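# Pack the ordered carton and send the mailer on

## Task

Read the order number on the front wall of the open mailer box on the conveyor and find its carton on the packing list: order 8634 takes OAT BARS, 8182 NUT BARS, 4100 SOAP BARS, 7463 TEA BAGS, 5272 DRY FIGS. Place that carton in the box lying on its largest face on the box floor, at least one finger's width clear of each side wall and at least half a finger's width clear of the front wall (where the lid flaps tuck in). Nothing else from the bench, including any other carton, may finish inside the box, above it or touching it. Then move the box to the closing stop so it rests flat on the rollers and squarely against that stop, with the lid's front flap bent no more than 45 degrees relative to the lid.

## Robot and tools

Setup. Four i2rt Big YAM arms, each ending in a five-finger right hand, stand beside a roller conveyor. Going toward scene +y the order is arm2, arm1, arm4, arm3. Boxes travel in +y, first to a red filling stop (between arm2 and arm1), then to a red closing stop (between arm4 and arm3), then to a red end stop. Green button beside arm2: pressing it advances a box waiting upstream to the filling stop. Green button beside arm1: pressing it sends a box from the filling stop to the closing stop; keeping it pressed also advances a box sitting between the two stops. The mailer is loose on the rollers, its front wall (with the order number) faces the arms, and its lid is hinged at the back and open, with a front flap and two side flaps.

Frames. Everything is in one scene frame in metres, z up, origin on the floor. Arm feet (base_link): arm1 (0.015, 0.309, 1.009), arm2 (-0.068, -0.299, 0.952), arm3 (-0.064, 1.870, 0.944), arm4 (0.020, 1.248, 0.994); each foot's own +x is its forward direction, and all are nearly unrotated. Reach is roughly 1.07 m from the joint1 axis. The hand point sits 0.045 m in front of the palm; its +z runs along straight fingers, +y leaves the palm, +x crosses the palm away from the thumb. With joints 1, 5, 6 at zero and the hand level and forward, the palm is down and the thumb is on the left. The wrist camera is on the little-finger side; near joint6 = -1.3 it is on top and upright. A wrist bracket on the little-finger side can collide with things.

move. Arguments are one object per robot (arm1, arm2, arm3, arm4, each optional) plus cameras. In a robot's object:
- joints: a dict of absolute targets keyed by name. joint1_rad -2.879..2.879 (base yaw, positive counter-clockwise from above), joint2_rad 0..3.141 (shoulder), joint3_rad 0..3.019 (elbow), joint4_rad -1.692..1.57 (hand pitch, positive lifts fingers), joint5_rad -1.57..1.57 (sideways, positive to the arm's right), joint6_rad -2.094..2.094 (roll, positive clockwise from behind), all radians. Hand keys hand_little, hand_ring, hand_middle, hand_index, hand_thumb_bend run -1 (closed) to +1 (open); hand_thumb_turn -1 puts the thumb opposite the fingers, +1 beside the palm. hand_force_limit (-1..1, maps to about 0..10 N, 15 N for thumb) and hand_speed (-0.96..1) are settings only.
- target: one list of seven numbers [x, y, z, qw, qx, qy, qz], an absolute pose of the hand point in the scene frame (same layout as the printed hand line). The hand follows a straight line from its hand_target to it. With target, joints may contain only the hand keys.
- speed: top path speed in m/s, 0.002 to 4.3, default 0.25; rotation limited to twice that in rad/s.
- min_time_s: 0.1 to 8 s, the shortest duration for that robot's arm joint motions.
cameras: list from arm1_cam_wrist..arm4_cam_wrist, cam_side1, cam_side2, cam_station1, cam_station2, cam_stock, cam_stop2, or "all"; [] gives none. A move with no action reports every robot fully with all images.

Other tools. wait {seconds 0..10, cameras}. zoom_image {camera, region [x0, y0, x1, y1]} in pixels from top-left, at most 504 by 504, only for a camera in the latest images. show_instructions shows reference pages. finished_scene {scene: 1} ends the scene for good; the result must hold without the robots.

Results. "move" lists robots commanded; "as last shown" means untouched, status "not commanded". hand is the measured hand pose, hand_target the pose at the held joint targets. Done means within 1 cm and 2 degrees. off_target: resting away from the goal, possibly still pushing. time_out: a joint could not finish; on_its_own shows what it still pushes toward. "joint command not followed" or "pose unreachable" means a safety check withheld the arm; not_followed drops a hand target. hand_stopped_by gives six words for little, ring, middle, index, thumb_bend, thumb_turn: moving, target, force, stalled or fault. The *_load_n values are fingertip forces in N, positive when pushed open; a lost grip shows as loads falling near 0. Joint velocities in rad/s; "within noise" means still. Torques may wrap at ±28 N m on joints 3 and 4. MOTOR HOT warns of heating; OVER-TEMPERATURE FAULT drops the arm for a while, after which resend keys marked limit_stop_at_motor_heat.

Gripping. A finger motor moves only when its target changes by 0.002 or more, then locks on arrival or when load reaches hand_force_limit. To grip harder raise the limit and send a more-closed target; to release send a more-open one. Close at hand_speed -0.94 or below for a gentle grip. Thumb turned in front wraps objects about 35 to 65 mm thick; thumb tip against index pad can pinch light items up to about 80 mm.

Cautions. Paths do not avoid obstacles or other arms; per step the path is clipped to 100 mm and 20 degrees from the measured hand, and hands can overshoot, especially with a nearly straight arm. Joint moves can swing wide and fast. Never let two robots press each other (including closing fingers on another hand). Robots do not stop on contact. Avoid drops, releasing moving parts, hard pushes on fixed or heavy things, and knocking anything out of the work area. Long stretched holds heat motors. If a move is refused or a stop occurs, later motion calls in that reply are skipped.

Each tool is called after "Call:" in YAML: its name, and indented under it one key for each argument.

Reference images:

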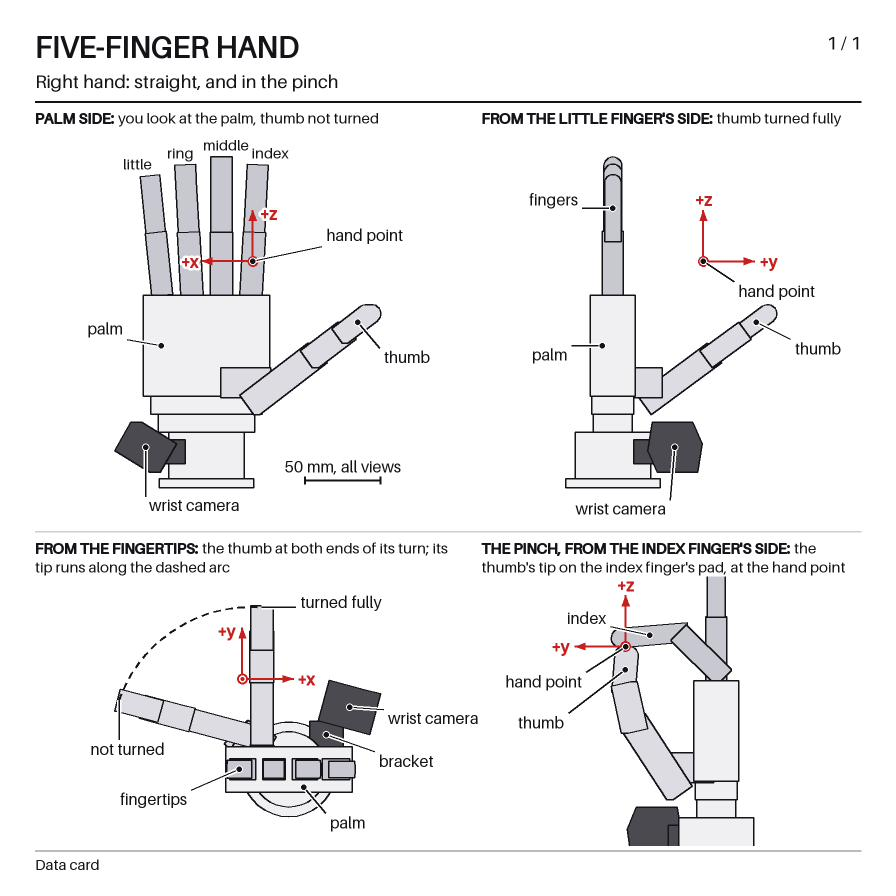

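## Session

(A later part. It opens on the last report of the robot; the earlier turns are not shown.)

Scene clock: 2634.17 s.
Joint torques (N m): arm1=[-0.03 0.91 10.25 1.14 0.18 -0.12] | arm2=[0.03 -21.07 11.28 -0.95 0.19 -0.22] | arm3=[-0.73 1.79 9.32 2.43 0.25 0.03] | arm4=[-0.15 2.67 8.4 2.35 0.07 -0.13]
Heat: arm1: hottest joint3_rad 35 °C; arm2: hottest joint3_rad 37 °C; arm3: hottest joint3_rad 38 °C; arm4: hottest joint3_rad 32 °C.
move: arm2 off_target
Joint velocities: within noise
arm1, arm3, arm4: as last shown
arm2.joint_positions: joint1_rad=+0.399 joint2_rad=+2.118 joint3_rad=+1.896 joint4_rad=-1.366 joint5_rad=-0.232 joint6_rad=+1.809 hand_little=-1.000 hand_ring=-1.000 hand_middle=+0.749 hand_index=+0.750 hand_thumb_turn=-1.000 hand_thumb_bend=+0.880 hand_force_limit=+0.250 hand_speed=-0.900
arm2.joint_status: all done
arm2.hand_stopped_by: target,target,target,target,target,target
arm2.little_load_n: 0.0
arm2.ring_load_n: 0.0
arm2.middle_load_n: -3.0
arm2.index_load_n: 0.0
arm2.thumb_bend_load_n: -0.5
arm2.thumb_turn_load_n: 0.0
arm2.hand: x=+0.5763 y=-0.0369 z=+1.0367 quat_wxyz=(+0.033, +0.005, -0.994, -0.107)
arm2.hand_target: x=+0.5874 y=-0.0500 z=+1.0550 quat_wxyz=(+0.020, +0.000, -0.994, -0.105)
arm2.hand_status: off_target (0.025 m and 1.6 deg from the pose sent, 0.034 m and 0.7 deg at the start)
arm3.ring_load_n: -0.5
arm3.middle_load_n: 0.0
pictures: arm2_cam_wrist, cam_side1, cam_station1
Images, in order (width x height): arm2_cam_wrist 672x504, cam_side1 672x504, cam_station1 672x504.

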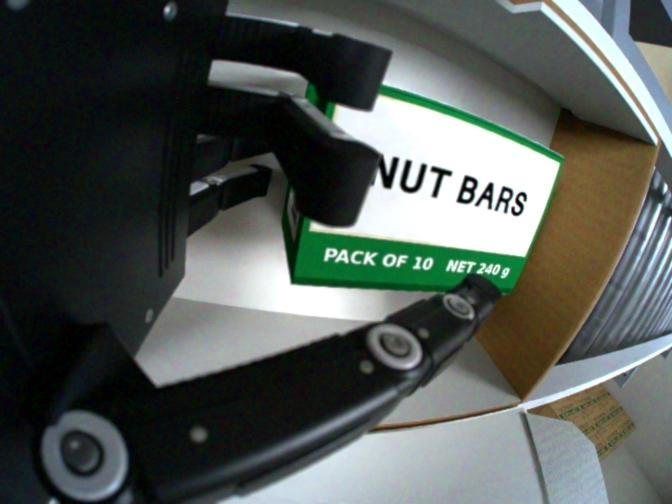

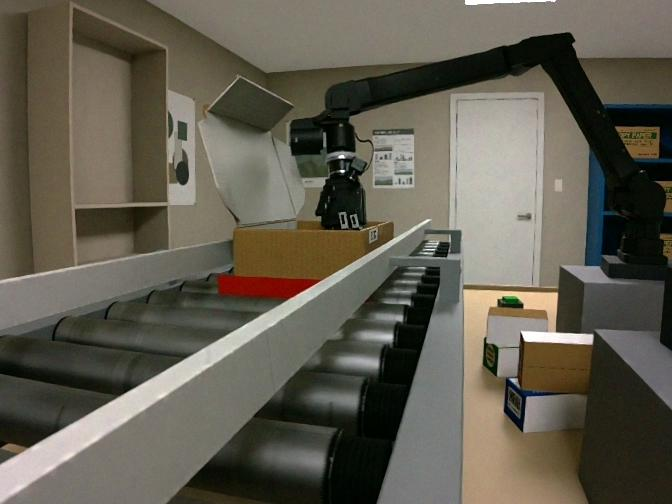

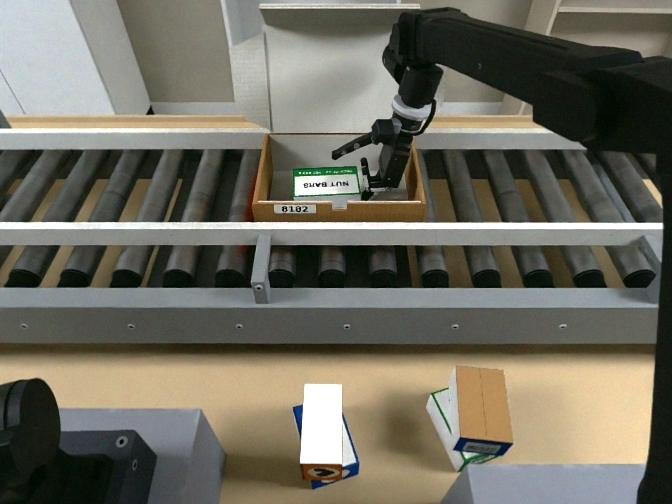

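Call:
move:
  arm2: {"target": [0.585, -0.055, 1.075, 0.0, 0, -0.9945, -0.1045], "speed": 0.03, "joints": {"hand_index": 1.0, "hand_middle": 1.0, "hand_speed": -0.85}}
  cameras: ["cam_station1","arm2_cam_wrist","cam_side1"]

Call:
zoom_image:
  camera: "cam_station1"
  region: [240, 100, 440, 240]

Scene clock: 2643.53 s.
Joint torques (N m): arm1=[-0.03 0.91 10.25 1.14 0.18 -0.12] | arm2=[0.79 -23.18 8.44 -0.21 -0.1 -0.21] | arm3=[-0.73 1.85 9.31 2.43 0.25 0.02] | arm4=[-0.03 1.85 8.36 2.24 0.03 -0.15]
Heat: arm1: hottest joint3_rad 35 °C; arm2: hottest joint3_rad 36 °C; arm3: hottest joint3_rad 38 °C; arm4: hottest joint3_rad 32 °C.
move: arm2 off_target
Joint velocities: within noise
arm1, arm3, arm4: as last shown
arm1.ring_load_n: -0.5
arm2.joint_positions: joint1_rad=+0.387 joint2_rad=+2.094 joint3_rad=+1.896 joint4_rad=-1.366 joint5_rad=-0.213 joint6_rad=+1.809 hand_little=-1.000 hand_ring=-1.000 hand_middle=+1.000 hand_index=+1.000 hand_thumb_turn=-1.000 hand_thumb_bend=+0.880 hand_force_limit=+0.250 hand_speed=-0.850
arm2.joint_status: all done
arm2.hand_stopped_by: target,target,target,target,target,target
arm2.little_load_n: 0.0
arm2.ring_load_n: 0.0
arm2.middle_load_n: 0.0
arm2.index_load_n: 0.0
arm2.thumb_bend_load_n: -0.5
arm2.thumb_turn_load_n: 0.0
arm2.hand: x=+0.5810 y=-0.0475 z=+1.0509 quat_wxyz=(+0.019, +0.001, -0.995, -0.101)
arm2.hand_target: x=+0.5848 y=-0.0549 z=+1.0748 quat_wxyz=(+0.000, +0.000, -0.995, -0.104)
arm2.hand_status: off_target (0.026 m and 2.2 deg from the pose sent, 0.043 m and 3.9 deg at the start)
arm3.ring_load_n: 0.0
pictures: arm2_cam_wrist, cam_side1, cam_station1
Images, in order (width x height): arm2_cam_wrist 672x504, cam_side1 672x504, cam_station1 672x504.

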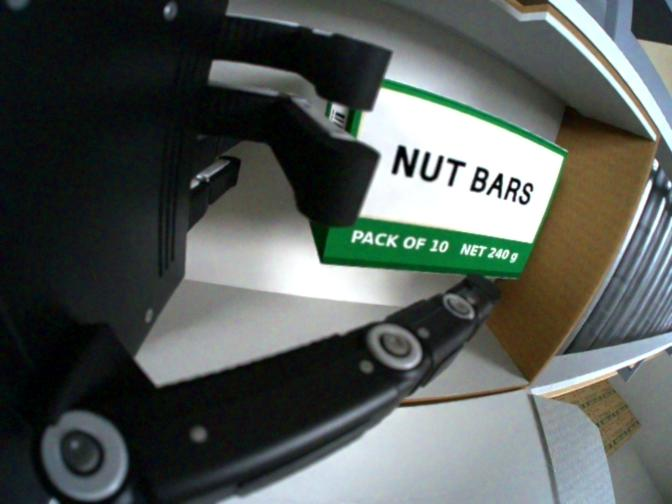

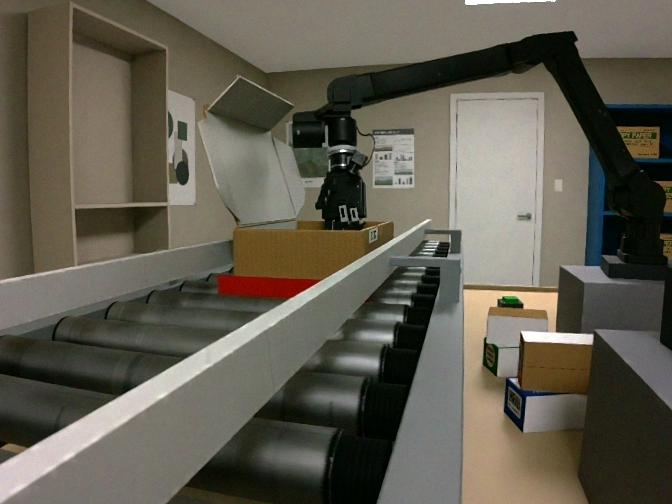

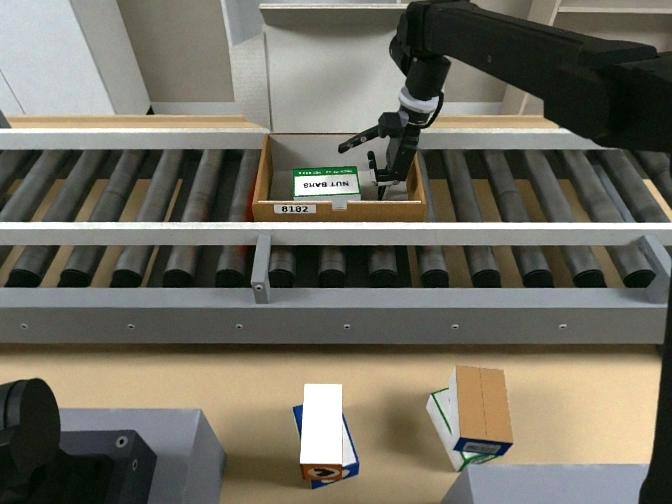

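Scaled by 2.520 from the camera's image (finer frame: 960x720).

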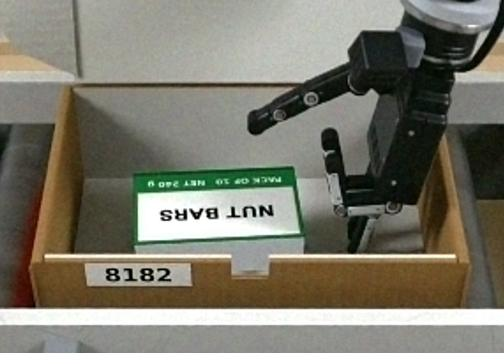

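Call:
move:
  arm2: {"target": [0.555, -0.055, 1.24, 0.0, 0, -0.9945, -0.1045], "speed": 0.12}

Call:
move:
  arm2: {"target": [0.42, -0.055, 1.30, 0.183, -0.683, 0.683, -0.183], "speed": 0.3, "joints": {"hand_index": 1.0, "hand_middle": 1.0, "hand_ring": 1.0, "hand_little": 1.0, "hand_thumb_turn": 1.0, "hand_thumb_bend": 1.0, "hand_speed": 0.3}}
  cameras: ["all"]

Call:
zoom_image:
  camera: "cam_station1"
  region: [200, 0, 480, 240]

Call:
zoom_image:
  camera: "cam_side1"
  region: [160, 20, 480, 320]

Scene clock: 2676.53 s.
Joint torques (N m): arm1=[-0.03 0.91 10.24 1.13 0.19 -0.12] | arm2=[1.2 -20.54 12.9 -0.64 -0.2 -0.05] | arm3=[-0.73 1.85 9.31 2.41 0.25 0.02] | arm4=[-0.32 2.14 8.34 2.25 0.05 -0.16]
Heat: arm1: hottest joint3_rad 35 °C; arm2: hottest joint3_rad 35 °C; arm3: hottest joint3_rad 38 °C; arm4: hottest joint3_rad 32 °C.
move: arm2 off_target
Joint velocities: within noise
arm1.joint_positions: joint1_rad=+0.293 joint2_rad=+0.570 joint3_rad=+1.359 joint4_rad=-1.128 joint5_rad=+0.126 joint6_rad=-1.093 hand_little=+0.700 hand_ring=+0.700 hand_middle=+0.700 hand_index=+0.700 hand_thumb_turn=-1.000 hand_thumb_bend=+1.000 hand_force_limit=+0.000 hand_speed=+0.000
arm1.joint_status: not commanded
arm1.hand_stopped_by: target,target,target,target,target,target
arm1.little_load_n: 0.0
arm1.ring_load_n: 0.0
arm1.middle_load_n: 0.0
arm1.index_load_n: 0.0
arm1.thumb_bend_load_n: 0.5
arm1.thumb_turn_load_n: 0.0
arm1.hand: x=+0.2642 y=+0.3199 z=+1.5313 quat_wxyz=(-0.180, +0.810, -0.102, +0.548)
arm1.hand_target: x=+0.2610 y=+0.3192 z=+1.5437 quat_wxyz=(-0.181, +0.807, -0.096, +0.554)
arm1.hand_status: not commanded
arm2.joint_positions: joint1_rad=+0.387 joint2_rad=+1.978 joint3_rad=+2.113 joint4_rad=-1.697 joint5_rad=-0.213 joint6_rad=+1.809 hand_little=-1.000 hand_ring=-1.000 hand_middle=+1.000 hand_index=+1.000 hand_thumb_turn=-1.000 hand_thumb_bend=+0.880 hand_force_limit=+0.250 hand_speed=-0.850
arm2.joint_status: not commanded
arm2.hand_stopped_by: target,target,target,target,target,target
arm2.little_load_n: 0.0
arm2.ring_load_n: 0.0
arm2.middle_load_n: 0.0
arm2.index_load_n: 0.0
arm2.thumb_bend_load_n: 0.0
arm2.thumb_turn_load_n: 0.0
arm2.hand: x=+0.5497 y=-0.0539 z=+1.2045 quat_wxyz=(+0.017, +0.001, -0.995, -0.101)
arm2.hand_target: x=+0.5534 y=-0.0554 z=+1.2394 quat_wxyz=(-0.011, -0.002, -0.994, -0.109)
arm2.hand_status: off_target (0.036 m and 2.0 deg from the pose sent, 0.191 m and 2.2 deg at the start; a joint's target at an end of its range on 22 of 62 steps)
arm3.joint_positions: joint1_rad=+0.166 joint2_rad=+0.628 joint3_rad=+1.395 joint4_rad=-1.333 joint5_rad=+0.111 joint6_rad=-1.362 hand_little=+1.000 hand_ring=+1.000 hand_middle=+1.000 hand_index=+1.000 hand_thumb_turn=+1.000 hand_thumb_bend=+1.000 hand_force_limit=+0.000 hand_speed=-0.800
arm3.joint_status: not commanded
arm3.hand_stopped_by: target,target,target,target,target,target
arm3.little_load_n: 0.0
arm3.ring_load_n: 0.0
arm3.middle_load_n: 0.0
arm3.index_load_n: 0.0
arm3.thumb_bend_load_n: 0.0
arm3.thumb_turn_load_n: 0.0
arm3.hand: x=+0.1650 y=+1.8151 z=+1.4428 quat_wxyz=(-0.016, +0.869, -0.086, +0.487)
arm3.hand_target: x=+0.1635 y=+1.8151 z=+1.4505 quat_wxyz=(-0.018, +0.865, -0.086, +0.494)
arm3.hand_status: not commanded
arm4.joint_positions: joint1_rad=+0.155 joint2_rad=+0.622 joint3_rad=+1.456 joint4_rad=-1.388 joint5_rad=+0.173 joint6_rad=-1.420 hand_little=+1.000 hand_ring=+1.000 hand_middle=+1.000 hand_index=+1.000 hand_thumb_turn=+1.000 hand_thumb_bend=+1.000 hand_force_limit=+0.000 hand_speed=-0.800
arm4.joint_status: not commanded
arm4.hand_stopped_by: target,target,target,target,target,target
arm4.little_load_n: 0.0
arm4.ring_load_n: 0.0
arm4.middle_load_n: 0.0
arm4.index_load_n: 0.0
arm4.thumb_bend_load_n: 0.0
arm4.thumb_turn_load_n: 0.0
arm4.hand: x=+0.2375 y=+1.2137 z=+1.5169 quat_wxyz=(-0.016, +0.869, -0.004, +0.494)
arm4.hand_target: x=+0.2362 y=+1.2134 z=+1.5254 quat_wxyz=(-0.019, +0.864, -0.005, +0.503)
arm4.hand_status: not commanded
pictures: none

Scene clock: 2680.30 s.
Joint torques (N m): arm1=[0.03 0.97 10.26 1.13 0.19 -0.12] | arm2=[2.2 -15.85 8.99 1.13 0.09 -0.25] | arm3=[-0.79 1.85 9.32 2.43 0.25 0.02] | arm4=[0.38 2.55 8.39 2.15 0.06 -0.17]
Heat: arm1: hottest joint3_rad 35 °C; arm2: hottest joint3_rad 35 °C; arm3: hottest joint3_rad 38 °C; arm4: hottest joint3_rad 32 °C.
move: arm2 off_target
Joint velocities: within noise
arm1, arm3, arm4: as last shown
arm1.thumb_bend_load_n: 0.0
arm1.thumb_turn_load_n: 0.5
arm2.joint_positions: joint1_rad=+0.579 joint2_rad=+1.596 joint3_rad=+1.844 joint4_rad=-1.383 joint5_rad=+0.209 joint6_rad=+0.401 hand_little=+1.000 hand_ring=+1.000 hand_middle=+1.000 hand_index=+1.000 hand_thumb_turn=+1.000 hand_thumb_bend=+1.000 hand_force_limit=+0.250 hand_speed=+0.300
arm2.joint_status: all done
arm2.hand_stopped_by: target,target,target,target,target,target
arm2.little_load_n: 0.0
arm2.ring_load_n: 0.0
arm2.middle_load_n: 0.0
arm2.index_load_n: 0.0
arm2.thumb_bend_load_n: 0.0
arm2.thumb_turn_load_n: 0.0
arm2.hand: x=+0.4225 y=-0.0601 z=+1.2871 quat_wxyz=(-0.164, +0.681, -0.691, +0.177)
arm2.hand_target: x=+0.4198 y=-0.0552 z=+1.3001 quat_wxyz=(-0.183, +0.683, -0.683, +0.183)
arm2.hand_status: off_target (0.014 m and 2.5 deg from the pose sent, 0.161 m and 97.6 deg at the start)
arm4.little_load_n: -0.5
pictures: arm1_cam_wrist, arm2_cam_wrist, arm3_cam_wrist, arm4_cam_wrist, cam_side1, cam_side2, cam_station1, cam_station2, cam_stock, cam_stop2
Images, in order (width x height): arm1_cam_wrist 672x504, arm2_cam_wrist 672x504, arm3_cam_wrist 672x504, arm4_cam_wrist 672x504, cam_side1 672x504, cam_side2 672x504, cam_station1 672x504, cam_station2 672x504, cam_stock 672x504, cam_stop2 672x504.

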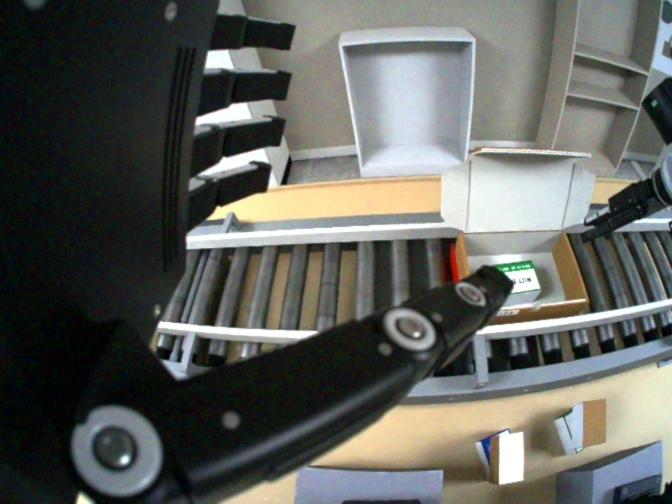

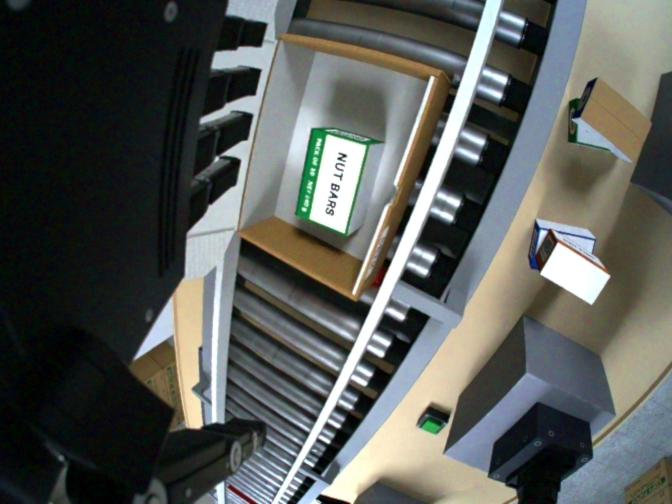

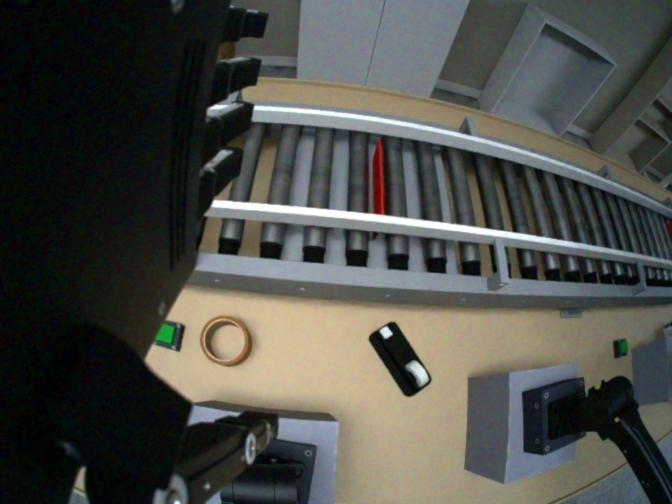

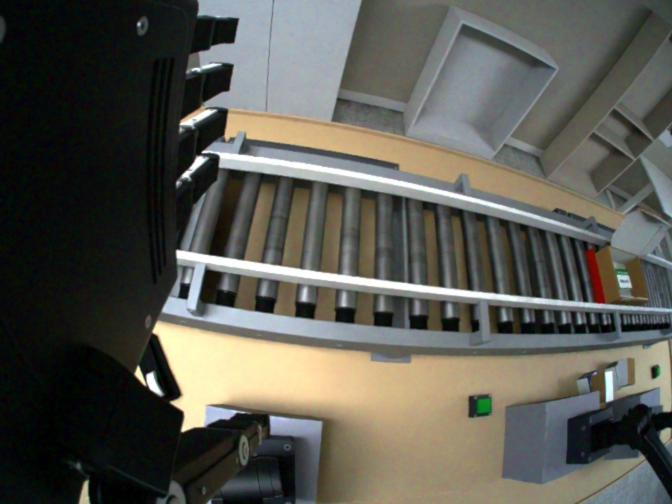

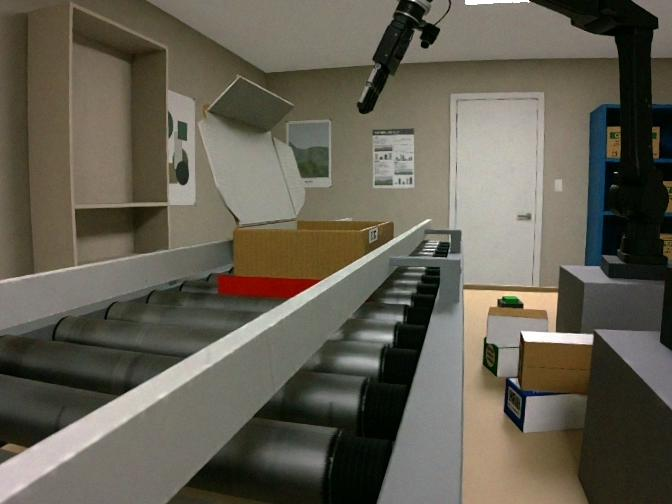

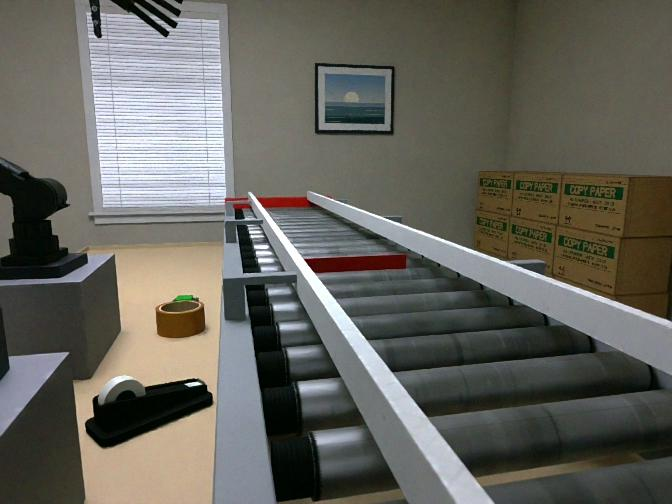

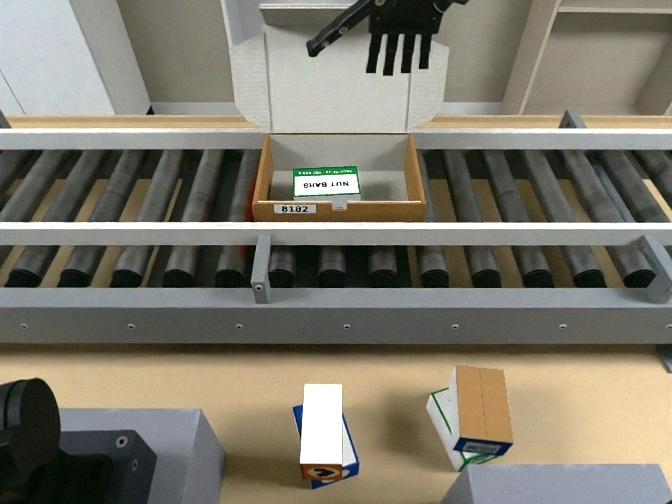

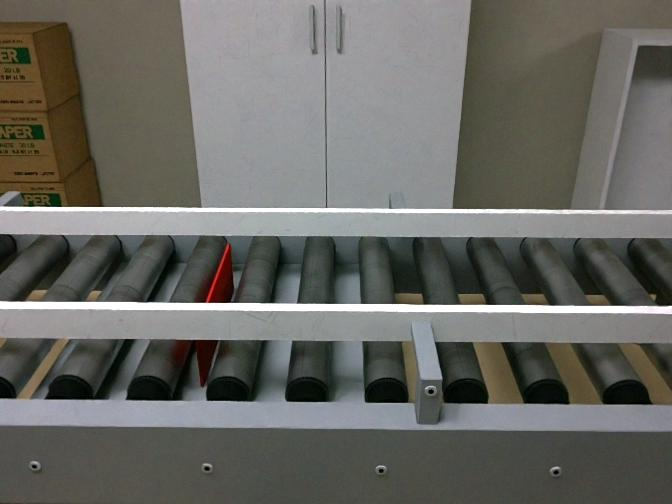

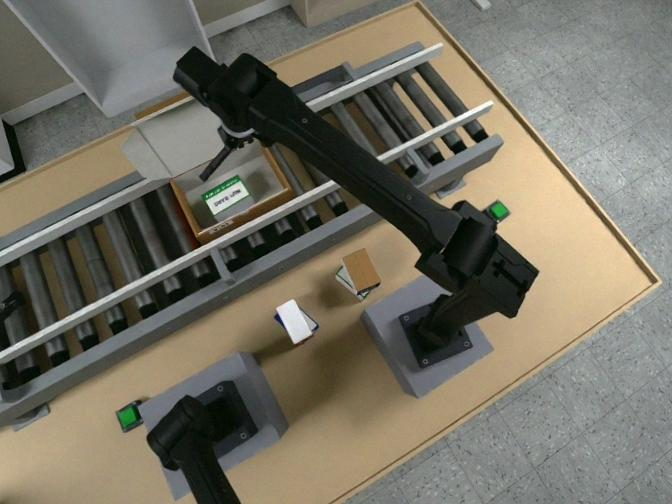

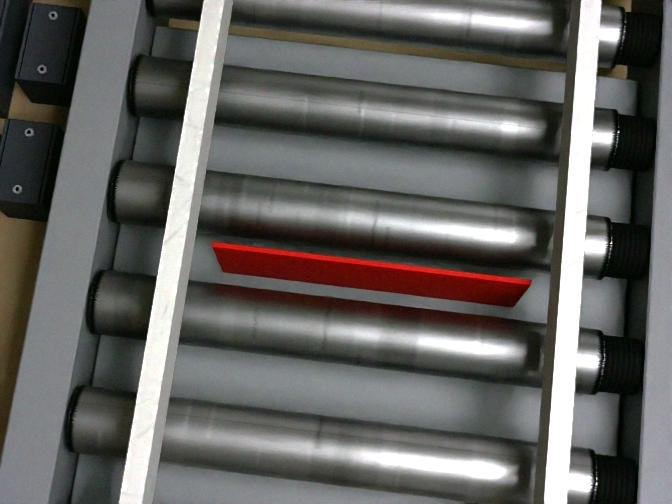

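Scaled by 1.800 from the camera's image (finer frame: 960x720).

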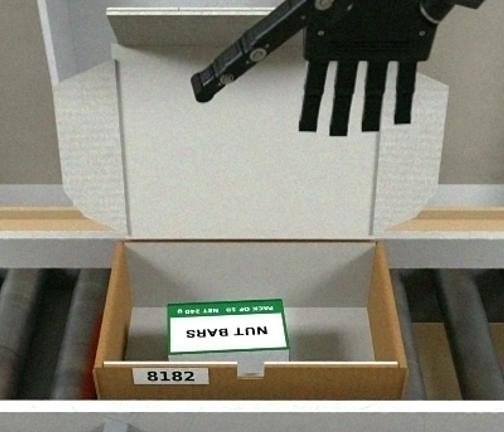

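Scaled by 1.575 from the camera's image (finer frame: 960x720).

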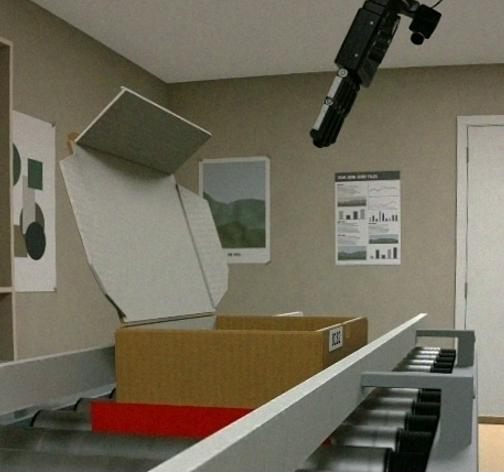

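Call:
zoom_image:
  camera: "arm2_cam_wrist"
  region: [210, 20, 500, 320]

Call:
zoom_image:
  camera: "cam_stock"
  region: [110, 60, 320, 260]

Call:
zoom_image:
  camera: "arm1_cam_wrist"
  region: [420, 130, 640, 340]

Scaled by 1.680 from the camera's image (finer frame: 960x720).

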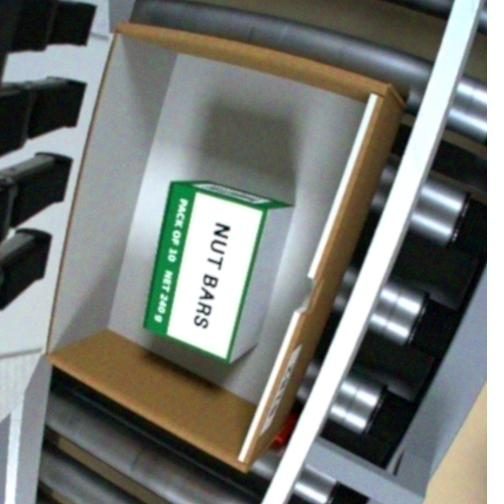

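Scaled by 2.400 from the camera's image (finer frame: 960x720).

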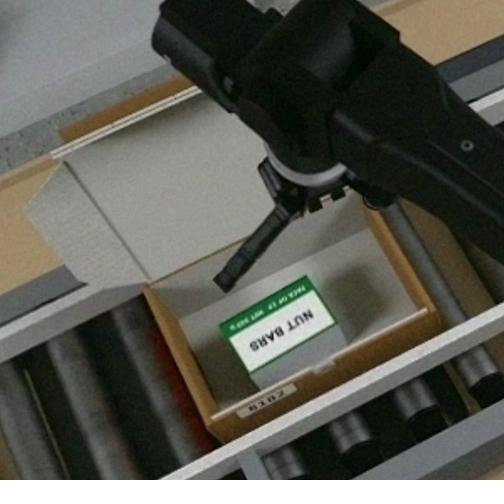

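Scaled by 2.291 from the camera's image (finer frame: 960x720).

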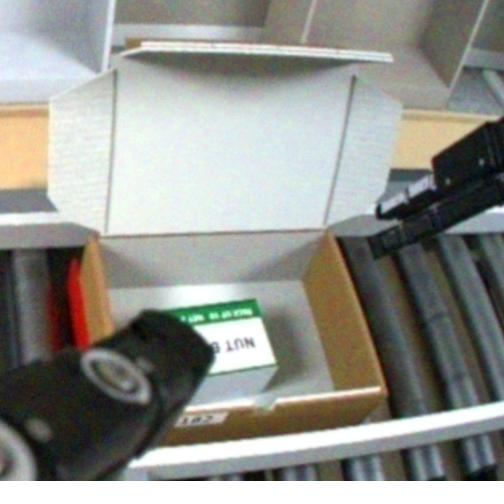

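Call:
move:
  arm2: {"target": [0.44, 0.02, 1.16, 0.5, -0.5, 0.5, -0.5], "speed": 0.25}

Call:
move:
  arm2: {"target": [0.54, 0.02, 1.135, 0.5, -0.5, 0.5, -0.5], "speed": 0.1}
  cameras: ["cam_side1", "cam_station1", "arm1_cam_wrist", "arm2_cam_wrist"]

Call:
zoom_image:
  camera: "cam_side1"
  region: [160, 20, 480, 320]

Scene clock: 2780.00 s.
Joint torques (N m): arm1=[-0.03 0.91 10.26 1.16 0.18 -0.12] | arm2=[2.26 -10.52 7.92 1.95 0.08 -0.2] | arm3=[-0.73 1.79 9.29 2.43 0.25 0.02] | arm4=[0.32 1.96 8.39 2.24 0.04 -0.12]
Heat: arm1: hottest joint3_rad 35 °C; arm2: hottest joint3_rad 35 °C; arm3: hottest joint3_rad 38 °C; arm4: hottest joint3_rad 32 °C.
move: arm2 done
Joint velocities: within noise
arm1, arm3, arm4: as last shown
arm1.thumb_turn_load_n: 0.0
arm2.joint_positions: joint1_rad=+0.876 joint2_rad=+1.487 joint3_rad=+0.792 joint4_rad=+0.660 joint5_rad=+0.738 joint6_rad=+0.022 hand_little=+1.000 hand_ring=+1.000 hand_middle=+1.000 hand_index=+1.000 hand_thumb_turn=+1.000 hand_thumb_bend=+1.000 hand_force_limit=+0.250 hand_speed=+0.300
arm2.joint_status: not commanded
arm2.hand_stopped_by: target,target,target,target,target,target
arm2.little_load_n: 0.0
arm2.ring_load_n: 0.0
arm2.middle_load_n: 0.0
arm2.index_load_n: 0.0
arm2.thumb_bend_load_n: 0.0
arm2.thumb_turn_load_n: 0.0
arm2.hand: x=+0.4421 y=+0.0130 z=+1.1542 quat_wxyz=(-0.490, +0.504, -0.506, +0.500)
arm2.hand_target: x=+0.4400 y=+0.0198 z=+1.1600 quat_wxyz=(-0.500, +0.500, -0.500, +0.500)
arm2.hand_status: done (0.009 m and 1.3 deg from the pose sent, 0.151 m and 62.1 deg at the start)
pictures: none

Scene clock: 2781.60 s.
Joint torques (N m): arm1=[-0.09 0.91 10.25 1.16 0.19 -0.12] | arm2=[1.14 -13.16 11.66 1.96 0.03 -0.22] | arm3=[-0.73 1.85 9.29 2.43 0.25 0.02] | arm4=[-0.15 2.26 8.39 2.28 0.06 -0.14]
Heat: arm1: hottest joint3_rad 35 °C; arm2: hottest joint3_rad 35 °C; arm3: hottest joint3_rad 38 °C; arm4: hottest joint3_rad 32 °C.
move: arm2 off_target
Joint velocities: within noise
arm1, arm3, arm4: as last shown
arm1.thumb_turn_load_n: 0.5
arm2.joint_positions: joint1_rad=+0.765 joint2_rad=+1.705 joint3_rad=+0.942 joint4_rad=+0.691 joint5_rad=+0.607 joint6_rad=+0.019 hand_little=+1.000 hand_ring=+1.000 hand_middle=+1.000 hand_index=+1.000 hand_thumb_turn=+1.000 hand_thumb_bend=+1.000 hand_force_limit=+0.250 hand_speed=+0.300
arm2.joint_status: not commanded
arm2.hand_stopped_by: target,target,target,target,target,target
arm2.little_load_n: 0.0
arm2.ring_load_n: 0.0
arm2.middle_load_n: 0.0
arm2.index_load_n: 0.0
arm2.thumb_bend_load_n: 0.0
arm2.thumb_turn_load_n: 0.0
arm2.hand: x=+0.5215 y=+0.0154 z=+1.1089 quat_wxyz=(-0.482, +0.522, -0.504, +0.492)
arm2.hand_target: x=+0.5383 y=+0.0190 z=+1.1354 quat_wxyz=(-0.500, +0.500, -0.500, +0.500)
arm2.hand_status: off_target (0.032 m and 3.4 deg from the pose sent, 0.100 m and 1.4 deg at the start)
arm4.little_load_n: 0.0
pictures: arm1_cam_wrist, arm2_cam_wrist, cam_side1, cam_station1
Images, in order (width x height): arm1_cam_wrist 672x504, arm2_cam_wrist 672x504, cam_side1 672x504, cam_station1 672x504.

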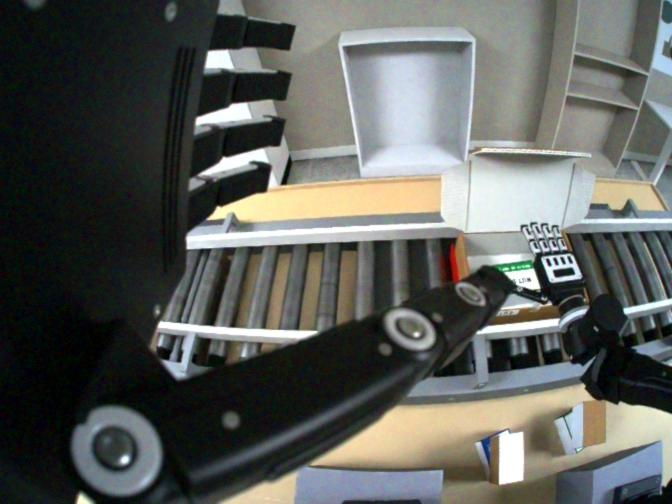

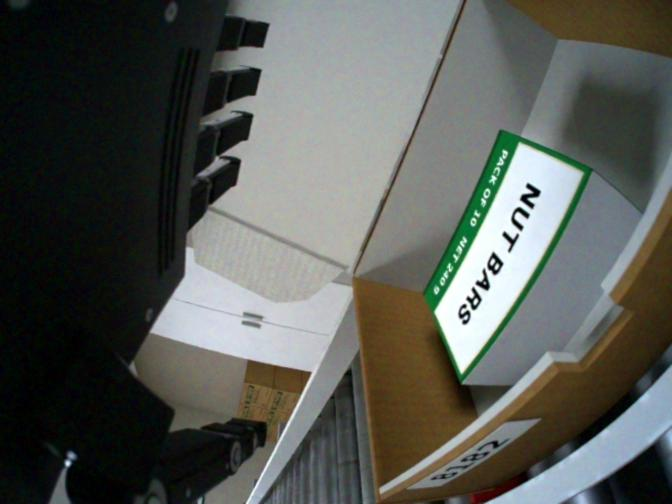

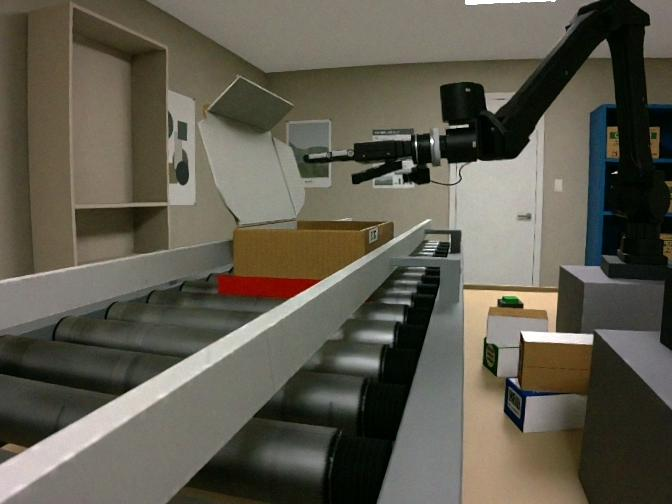

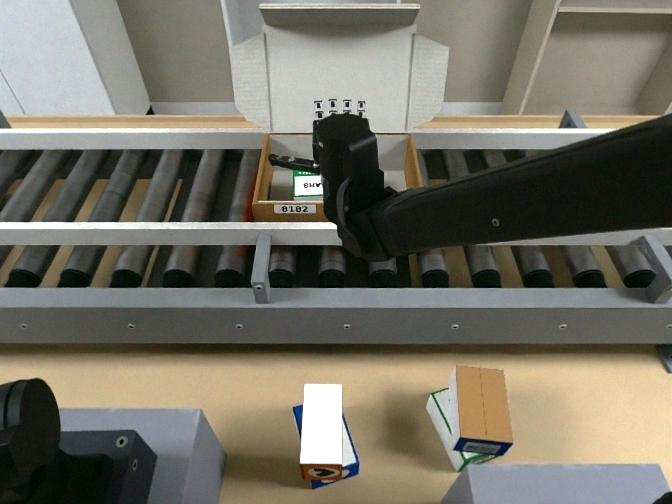

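Scaled by 1.575 from the camera's image (finer frame: 960x720).

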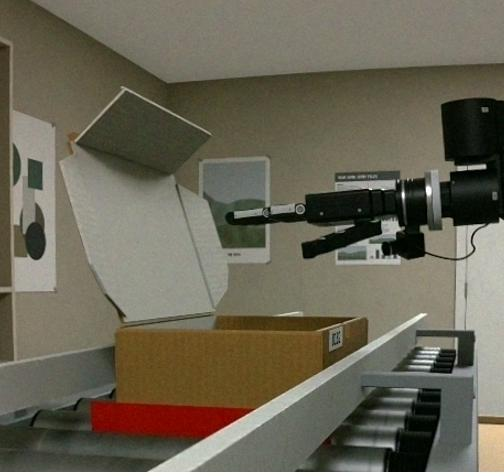

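Call:
move:
  arm2: {"target": [0.612, 0.02, 1.152, 0.5, -0.5, 0.5, -0.5], "speed": 0.08}
  cameras: ["cam_side1", "arm1_cam_wrist"]

Call:
zoom_image:
  camera: "cam_side1"
  region: [160, 20, 480, 320]

Scene clock: 2795.30 s.
Joint torques (N m): arm1=[-0.09 0.91 10.24 1.11 0.18 -0.12] | arm2=[0.91 -14.97 12.56 0.79 0.02 -0.22] | arm3=[-0.79 1.73 9.29 2.43 0.25 0.03] | arm4=[0.03 1.96 8.4 2.24 0.07 -0.16]
Heat: arm1: hottest joint3_rad 35 °C; arm2: hottest joint3_rad 35 °C; arm3: hottest joint3_rad 38 °C; arm4: hottest joint3_rad 32 °C.
move: arm2 off_target
Joint velocities: within noise
arm1, arm3, arm4: as last shown
arm1.middle_load_n: -0.5
arm1.thumb_turn_load_n: 0.0
arm2.joint_positions: joint1_rad=+0.693 joint2_rad=+1.803 joint3_rad=+1.145 joint4_rad=+0.623 joint5_rad=+0.534 joint6_rad=+0.018 hand_little=+1.000 hand_ring=+1.000 hand_middle=+1.000 hand_index=+1.000 hand_thumb_turn=+1.000 hand_thumb_bend=+1.000 hand_force_limit=+0.250 hand_speed=+0.300
arm2.joint_status: not commanded
arm2.hand_stopped_by: target,target,target,target,target,target
arm2.little_load_n: 0.0
arm2.ring_load_n: 0.0
arm2.middle_load_n: 0.0
arm2.index_load_n: 0.0
arm2.thumb_bend_load_n: 0.0
arm2.thumb_turn_load_n: -0.5
arm2.hand: x=+0.5952 y=+0.0199 z=+1.1349 quat_wxyz=(-0.495, +0.510, -0.502, +0.493)
arm2.hand_target: x=+0.6107 y=+0.0194 z=+1.1521 quat_wxyz=(-0.500, +0.500, -0.500, +0.500)
arm2.hand_status: off_target (0.024 m and 1.5 deg from the pose sent, 0.100 m and 3.4 deg at the start)
pictures: arm1_cam_wrist, cam_side1
Images, in order (width x height): arm1_cam_wrist 672x504, cam_side1 672x504.

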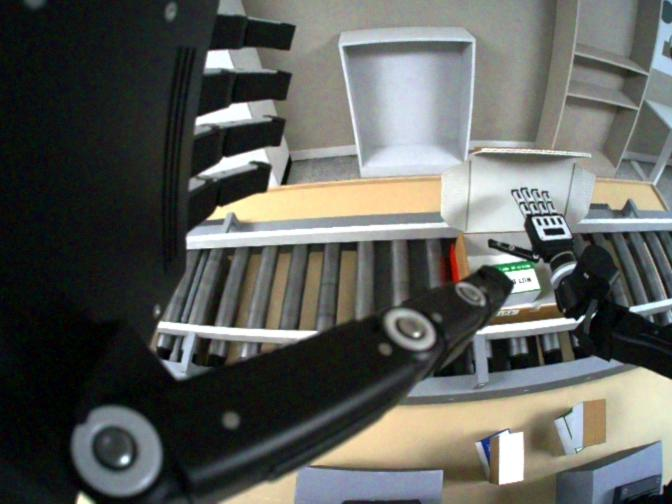

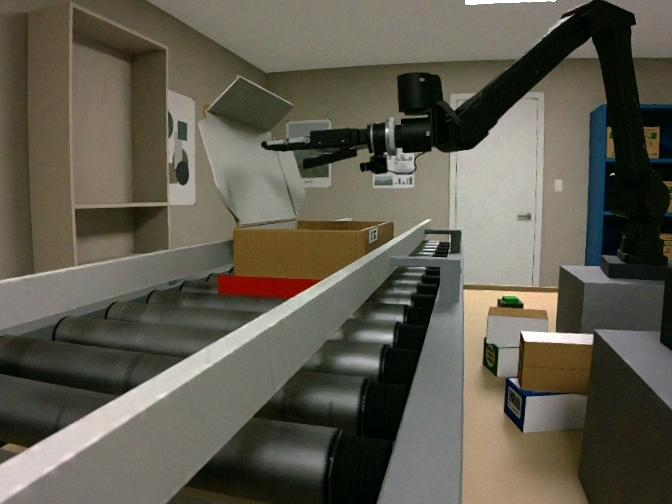

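Scaled by 1.575 from the camera's image (finer frame: 960x720).

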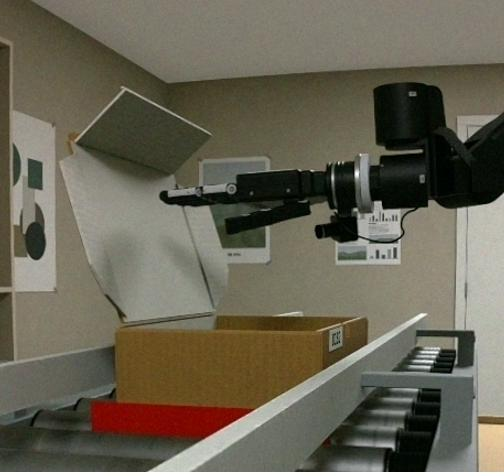

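Call:
move:
  arm2: {"target": [0.618, 0.02, 1.215, 0.5, -0.5, 0.5, -0.5], "speed": 0.06}
  cameras: ["cam_side1", "arm1_cam_wrist"]

Call:
zoom_image:
  camera: "cam_side1"
  region: [160, 20, 480, 320]

Scene clock: 2805.43 s.
Joint torques (N m): arm1=[-0.09 0.97 10.25 1.14 0.19 -0.13] | arm2=[0.44 -18.2 13.31 0.79 0.01 -0.22] | arm3=[-0.73 1.85 9.31 2.41 0.25 0.02] | arm4=[0.03 2.14 8.4 2.11 0.07 -0.15]
Heat: arm1: hottest joint3_rad 35 °C; arm2: hottest joint3_rad 35 °C; arm3: hottest joint3_rad 38 °C; arm4: hottest joint3_rad 32 °C.
move: arm2 off_target
Joint velocities: within noise
arm1, arm3, arm4: as last shown
arm1.middle_load_n: 0.0
arm1.index_load_n: 0.5
arm2.joint_positions: joint1_rad=+0.690 joint2_rad=+1.763 joint3_rad=+1.227 joint4_rad=+0.465 joint5_rad=+0.529 joint6_rad=+0.018 hand_little=+1.000 hand_ring=+1.000 hand_middle=+1.000 hand_index=+1.000 hand_thumb_turn=+1.000 hand_thumb_bend=+1.000 hand_force_limit=+0.250 hand_speed=+0.300
arm2.joint_status: not commanded
arm2.hand_stopped_by: target,target,target,target,target,target
arm2.little_load_n: 0.0
arm2.ring_load_n: 0.0
arm2.middle_load_n: 0.0
arm2.index_load_n: 0.0
arm2.thumb_bend_load_n: 0.0
arm2.thumb_turn_load_n: 0.0
arm2.hand: x=+0.6039 y=+0.0237 z=+1.1706 quat_wxyz=(-0.483, +0.522, -0.504, +0.490)
arm2.hand_target: x=+0.6159 y=+0.0190 z=+1.2150 quat_wxyz=(-0.500, +0.500, -0.500, +0.500)
arm2.hand_status: off_target (0.047 m and 3.5 deg from the pose sent, 0.083 m and 1.5 deg at the start)
pictures: arm1_cam_wrist, cam_side1
Images, in order (width x height): arm1_cam_wrist 672x504, cam_side1 672x504.

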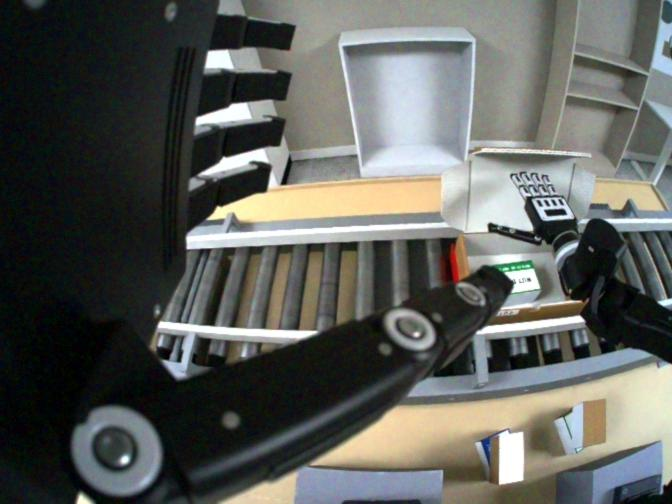

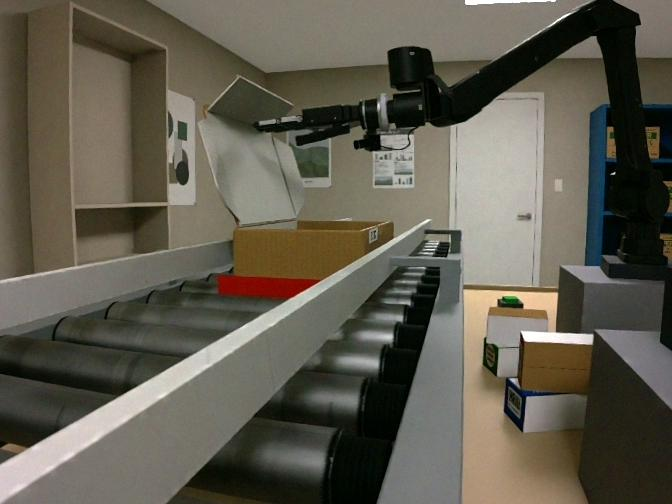

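Scaled by 1.575 from the camera's image (finer frame: 960x720).

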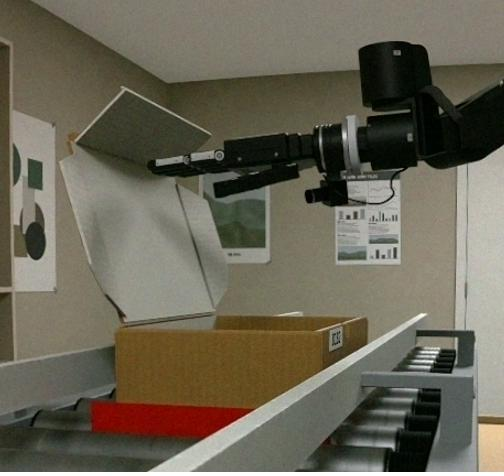

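Call:
move:
  arm2: {"target": [0.635, 0.02, 1.275, 0.5, -0.5, 0.5, -0.5], "speed": 0.06}
  cameras: ["cam_side1", "arm1_cam_wrist"]

Call:
zoom_image:
  camera: "cam_side1"
  region: [160, 20, 480, 320]

Scene clock: 2818.97 s.
Joint torques (N m): arm1=[-0.15 0.91 10.22 1.11 0.19 -0.12] | arm2=[0.5 -19.14 14.84 0.91 0.01 -0.22] | arm3=[-0.85 1.9 9.29 2.43 0.25 0.03] | arm4=[0.09 2.32 8.49 2.25 0.05 -0.14]
Heat: arm1: hottest joint3_rad 35 °C; arm2: hottest joint3_rad 37 °C; arm3: hottest joint3_rad 38 °C; arm4: hottest joint3_rad 32 °C.
move: arm2 off_target
Joint velocities: within noise
arm1, arm3, arm4: as last shown
arm1.index_load_n: 0.0
arm2.joint_positions: joint1_rad=+0.675 joint2_rad=+1.744 joint3_rad=+1.352 joint4_rad=+0.303 joint5_rad=+0.514 joint6_rad=+0.017 hand_little=+1.000 hand_ring=+1.000 hand_middle=+1.000 hand_index=+1.000 hand_thumb_turn=+1.000 hand_thumb_bend=+1.000 hand_force_limit=+0.250 hand_speed=+0.300
arm2.joint_status: not commanded
arm2.hand_stopped_by: target,target,target,target,target,target
arm2.little_load_n: 0.0
arm2.ring_load_n: 0.0
arm2.middle_load_n: -1.0
arm2.index_load_n: 0.0
arm2.thumb_bend_load_n: 0.0
arm2.thumb_turn_load_n: -0.5
arm2.hand: x=+0.6219 y=+0.0247 z=+1.2176 quat_wxyz=(-0.476, +0.529, -0.506, +0.488)
arm2.hand_target: x=+0.6317 y=+0.0186 z=+1.2745 quat_wxyz=(-0.500, +0.500, -0.500, +0.500)
arm2.hand_status: off_target (0.059 m and 4.5 deg from the pose sent, 0.109 m and 3.5 deg at the start)
pictures: arm1_cam_wrist, cam_side1
Images, in order (width x height): arm1_cam_wrist 672x504, cam_side1 672x504.

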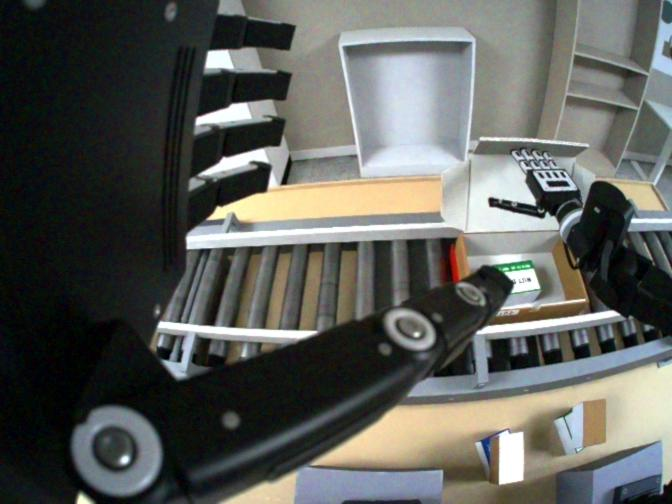

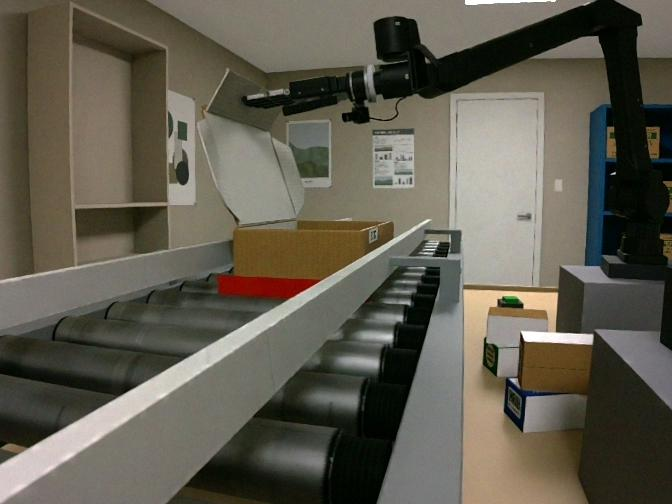

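Scaled by 1.575 from the camera's image (finer frame: 960x720).

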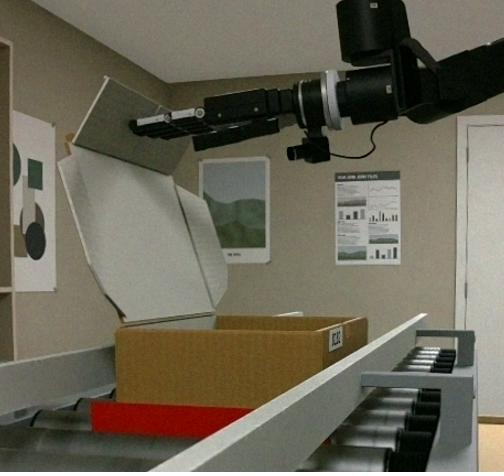

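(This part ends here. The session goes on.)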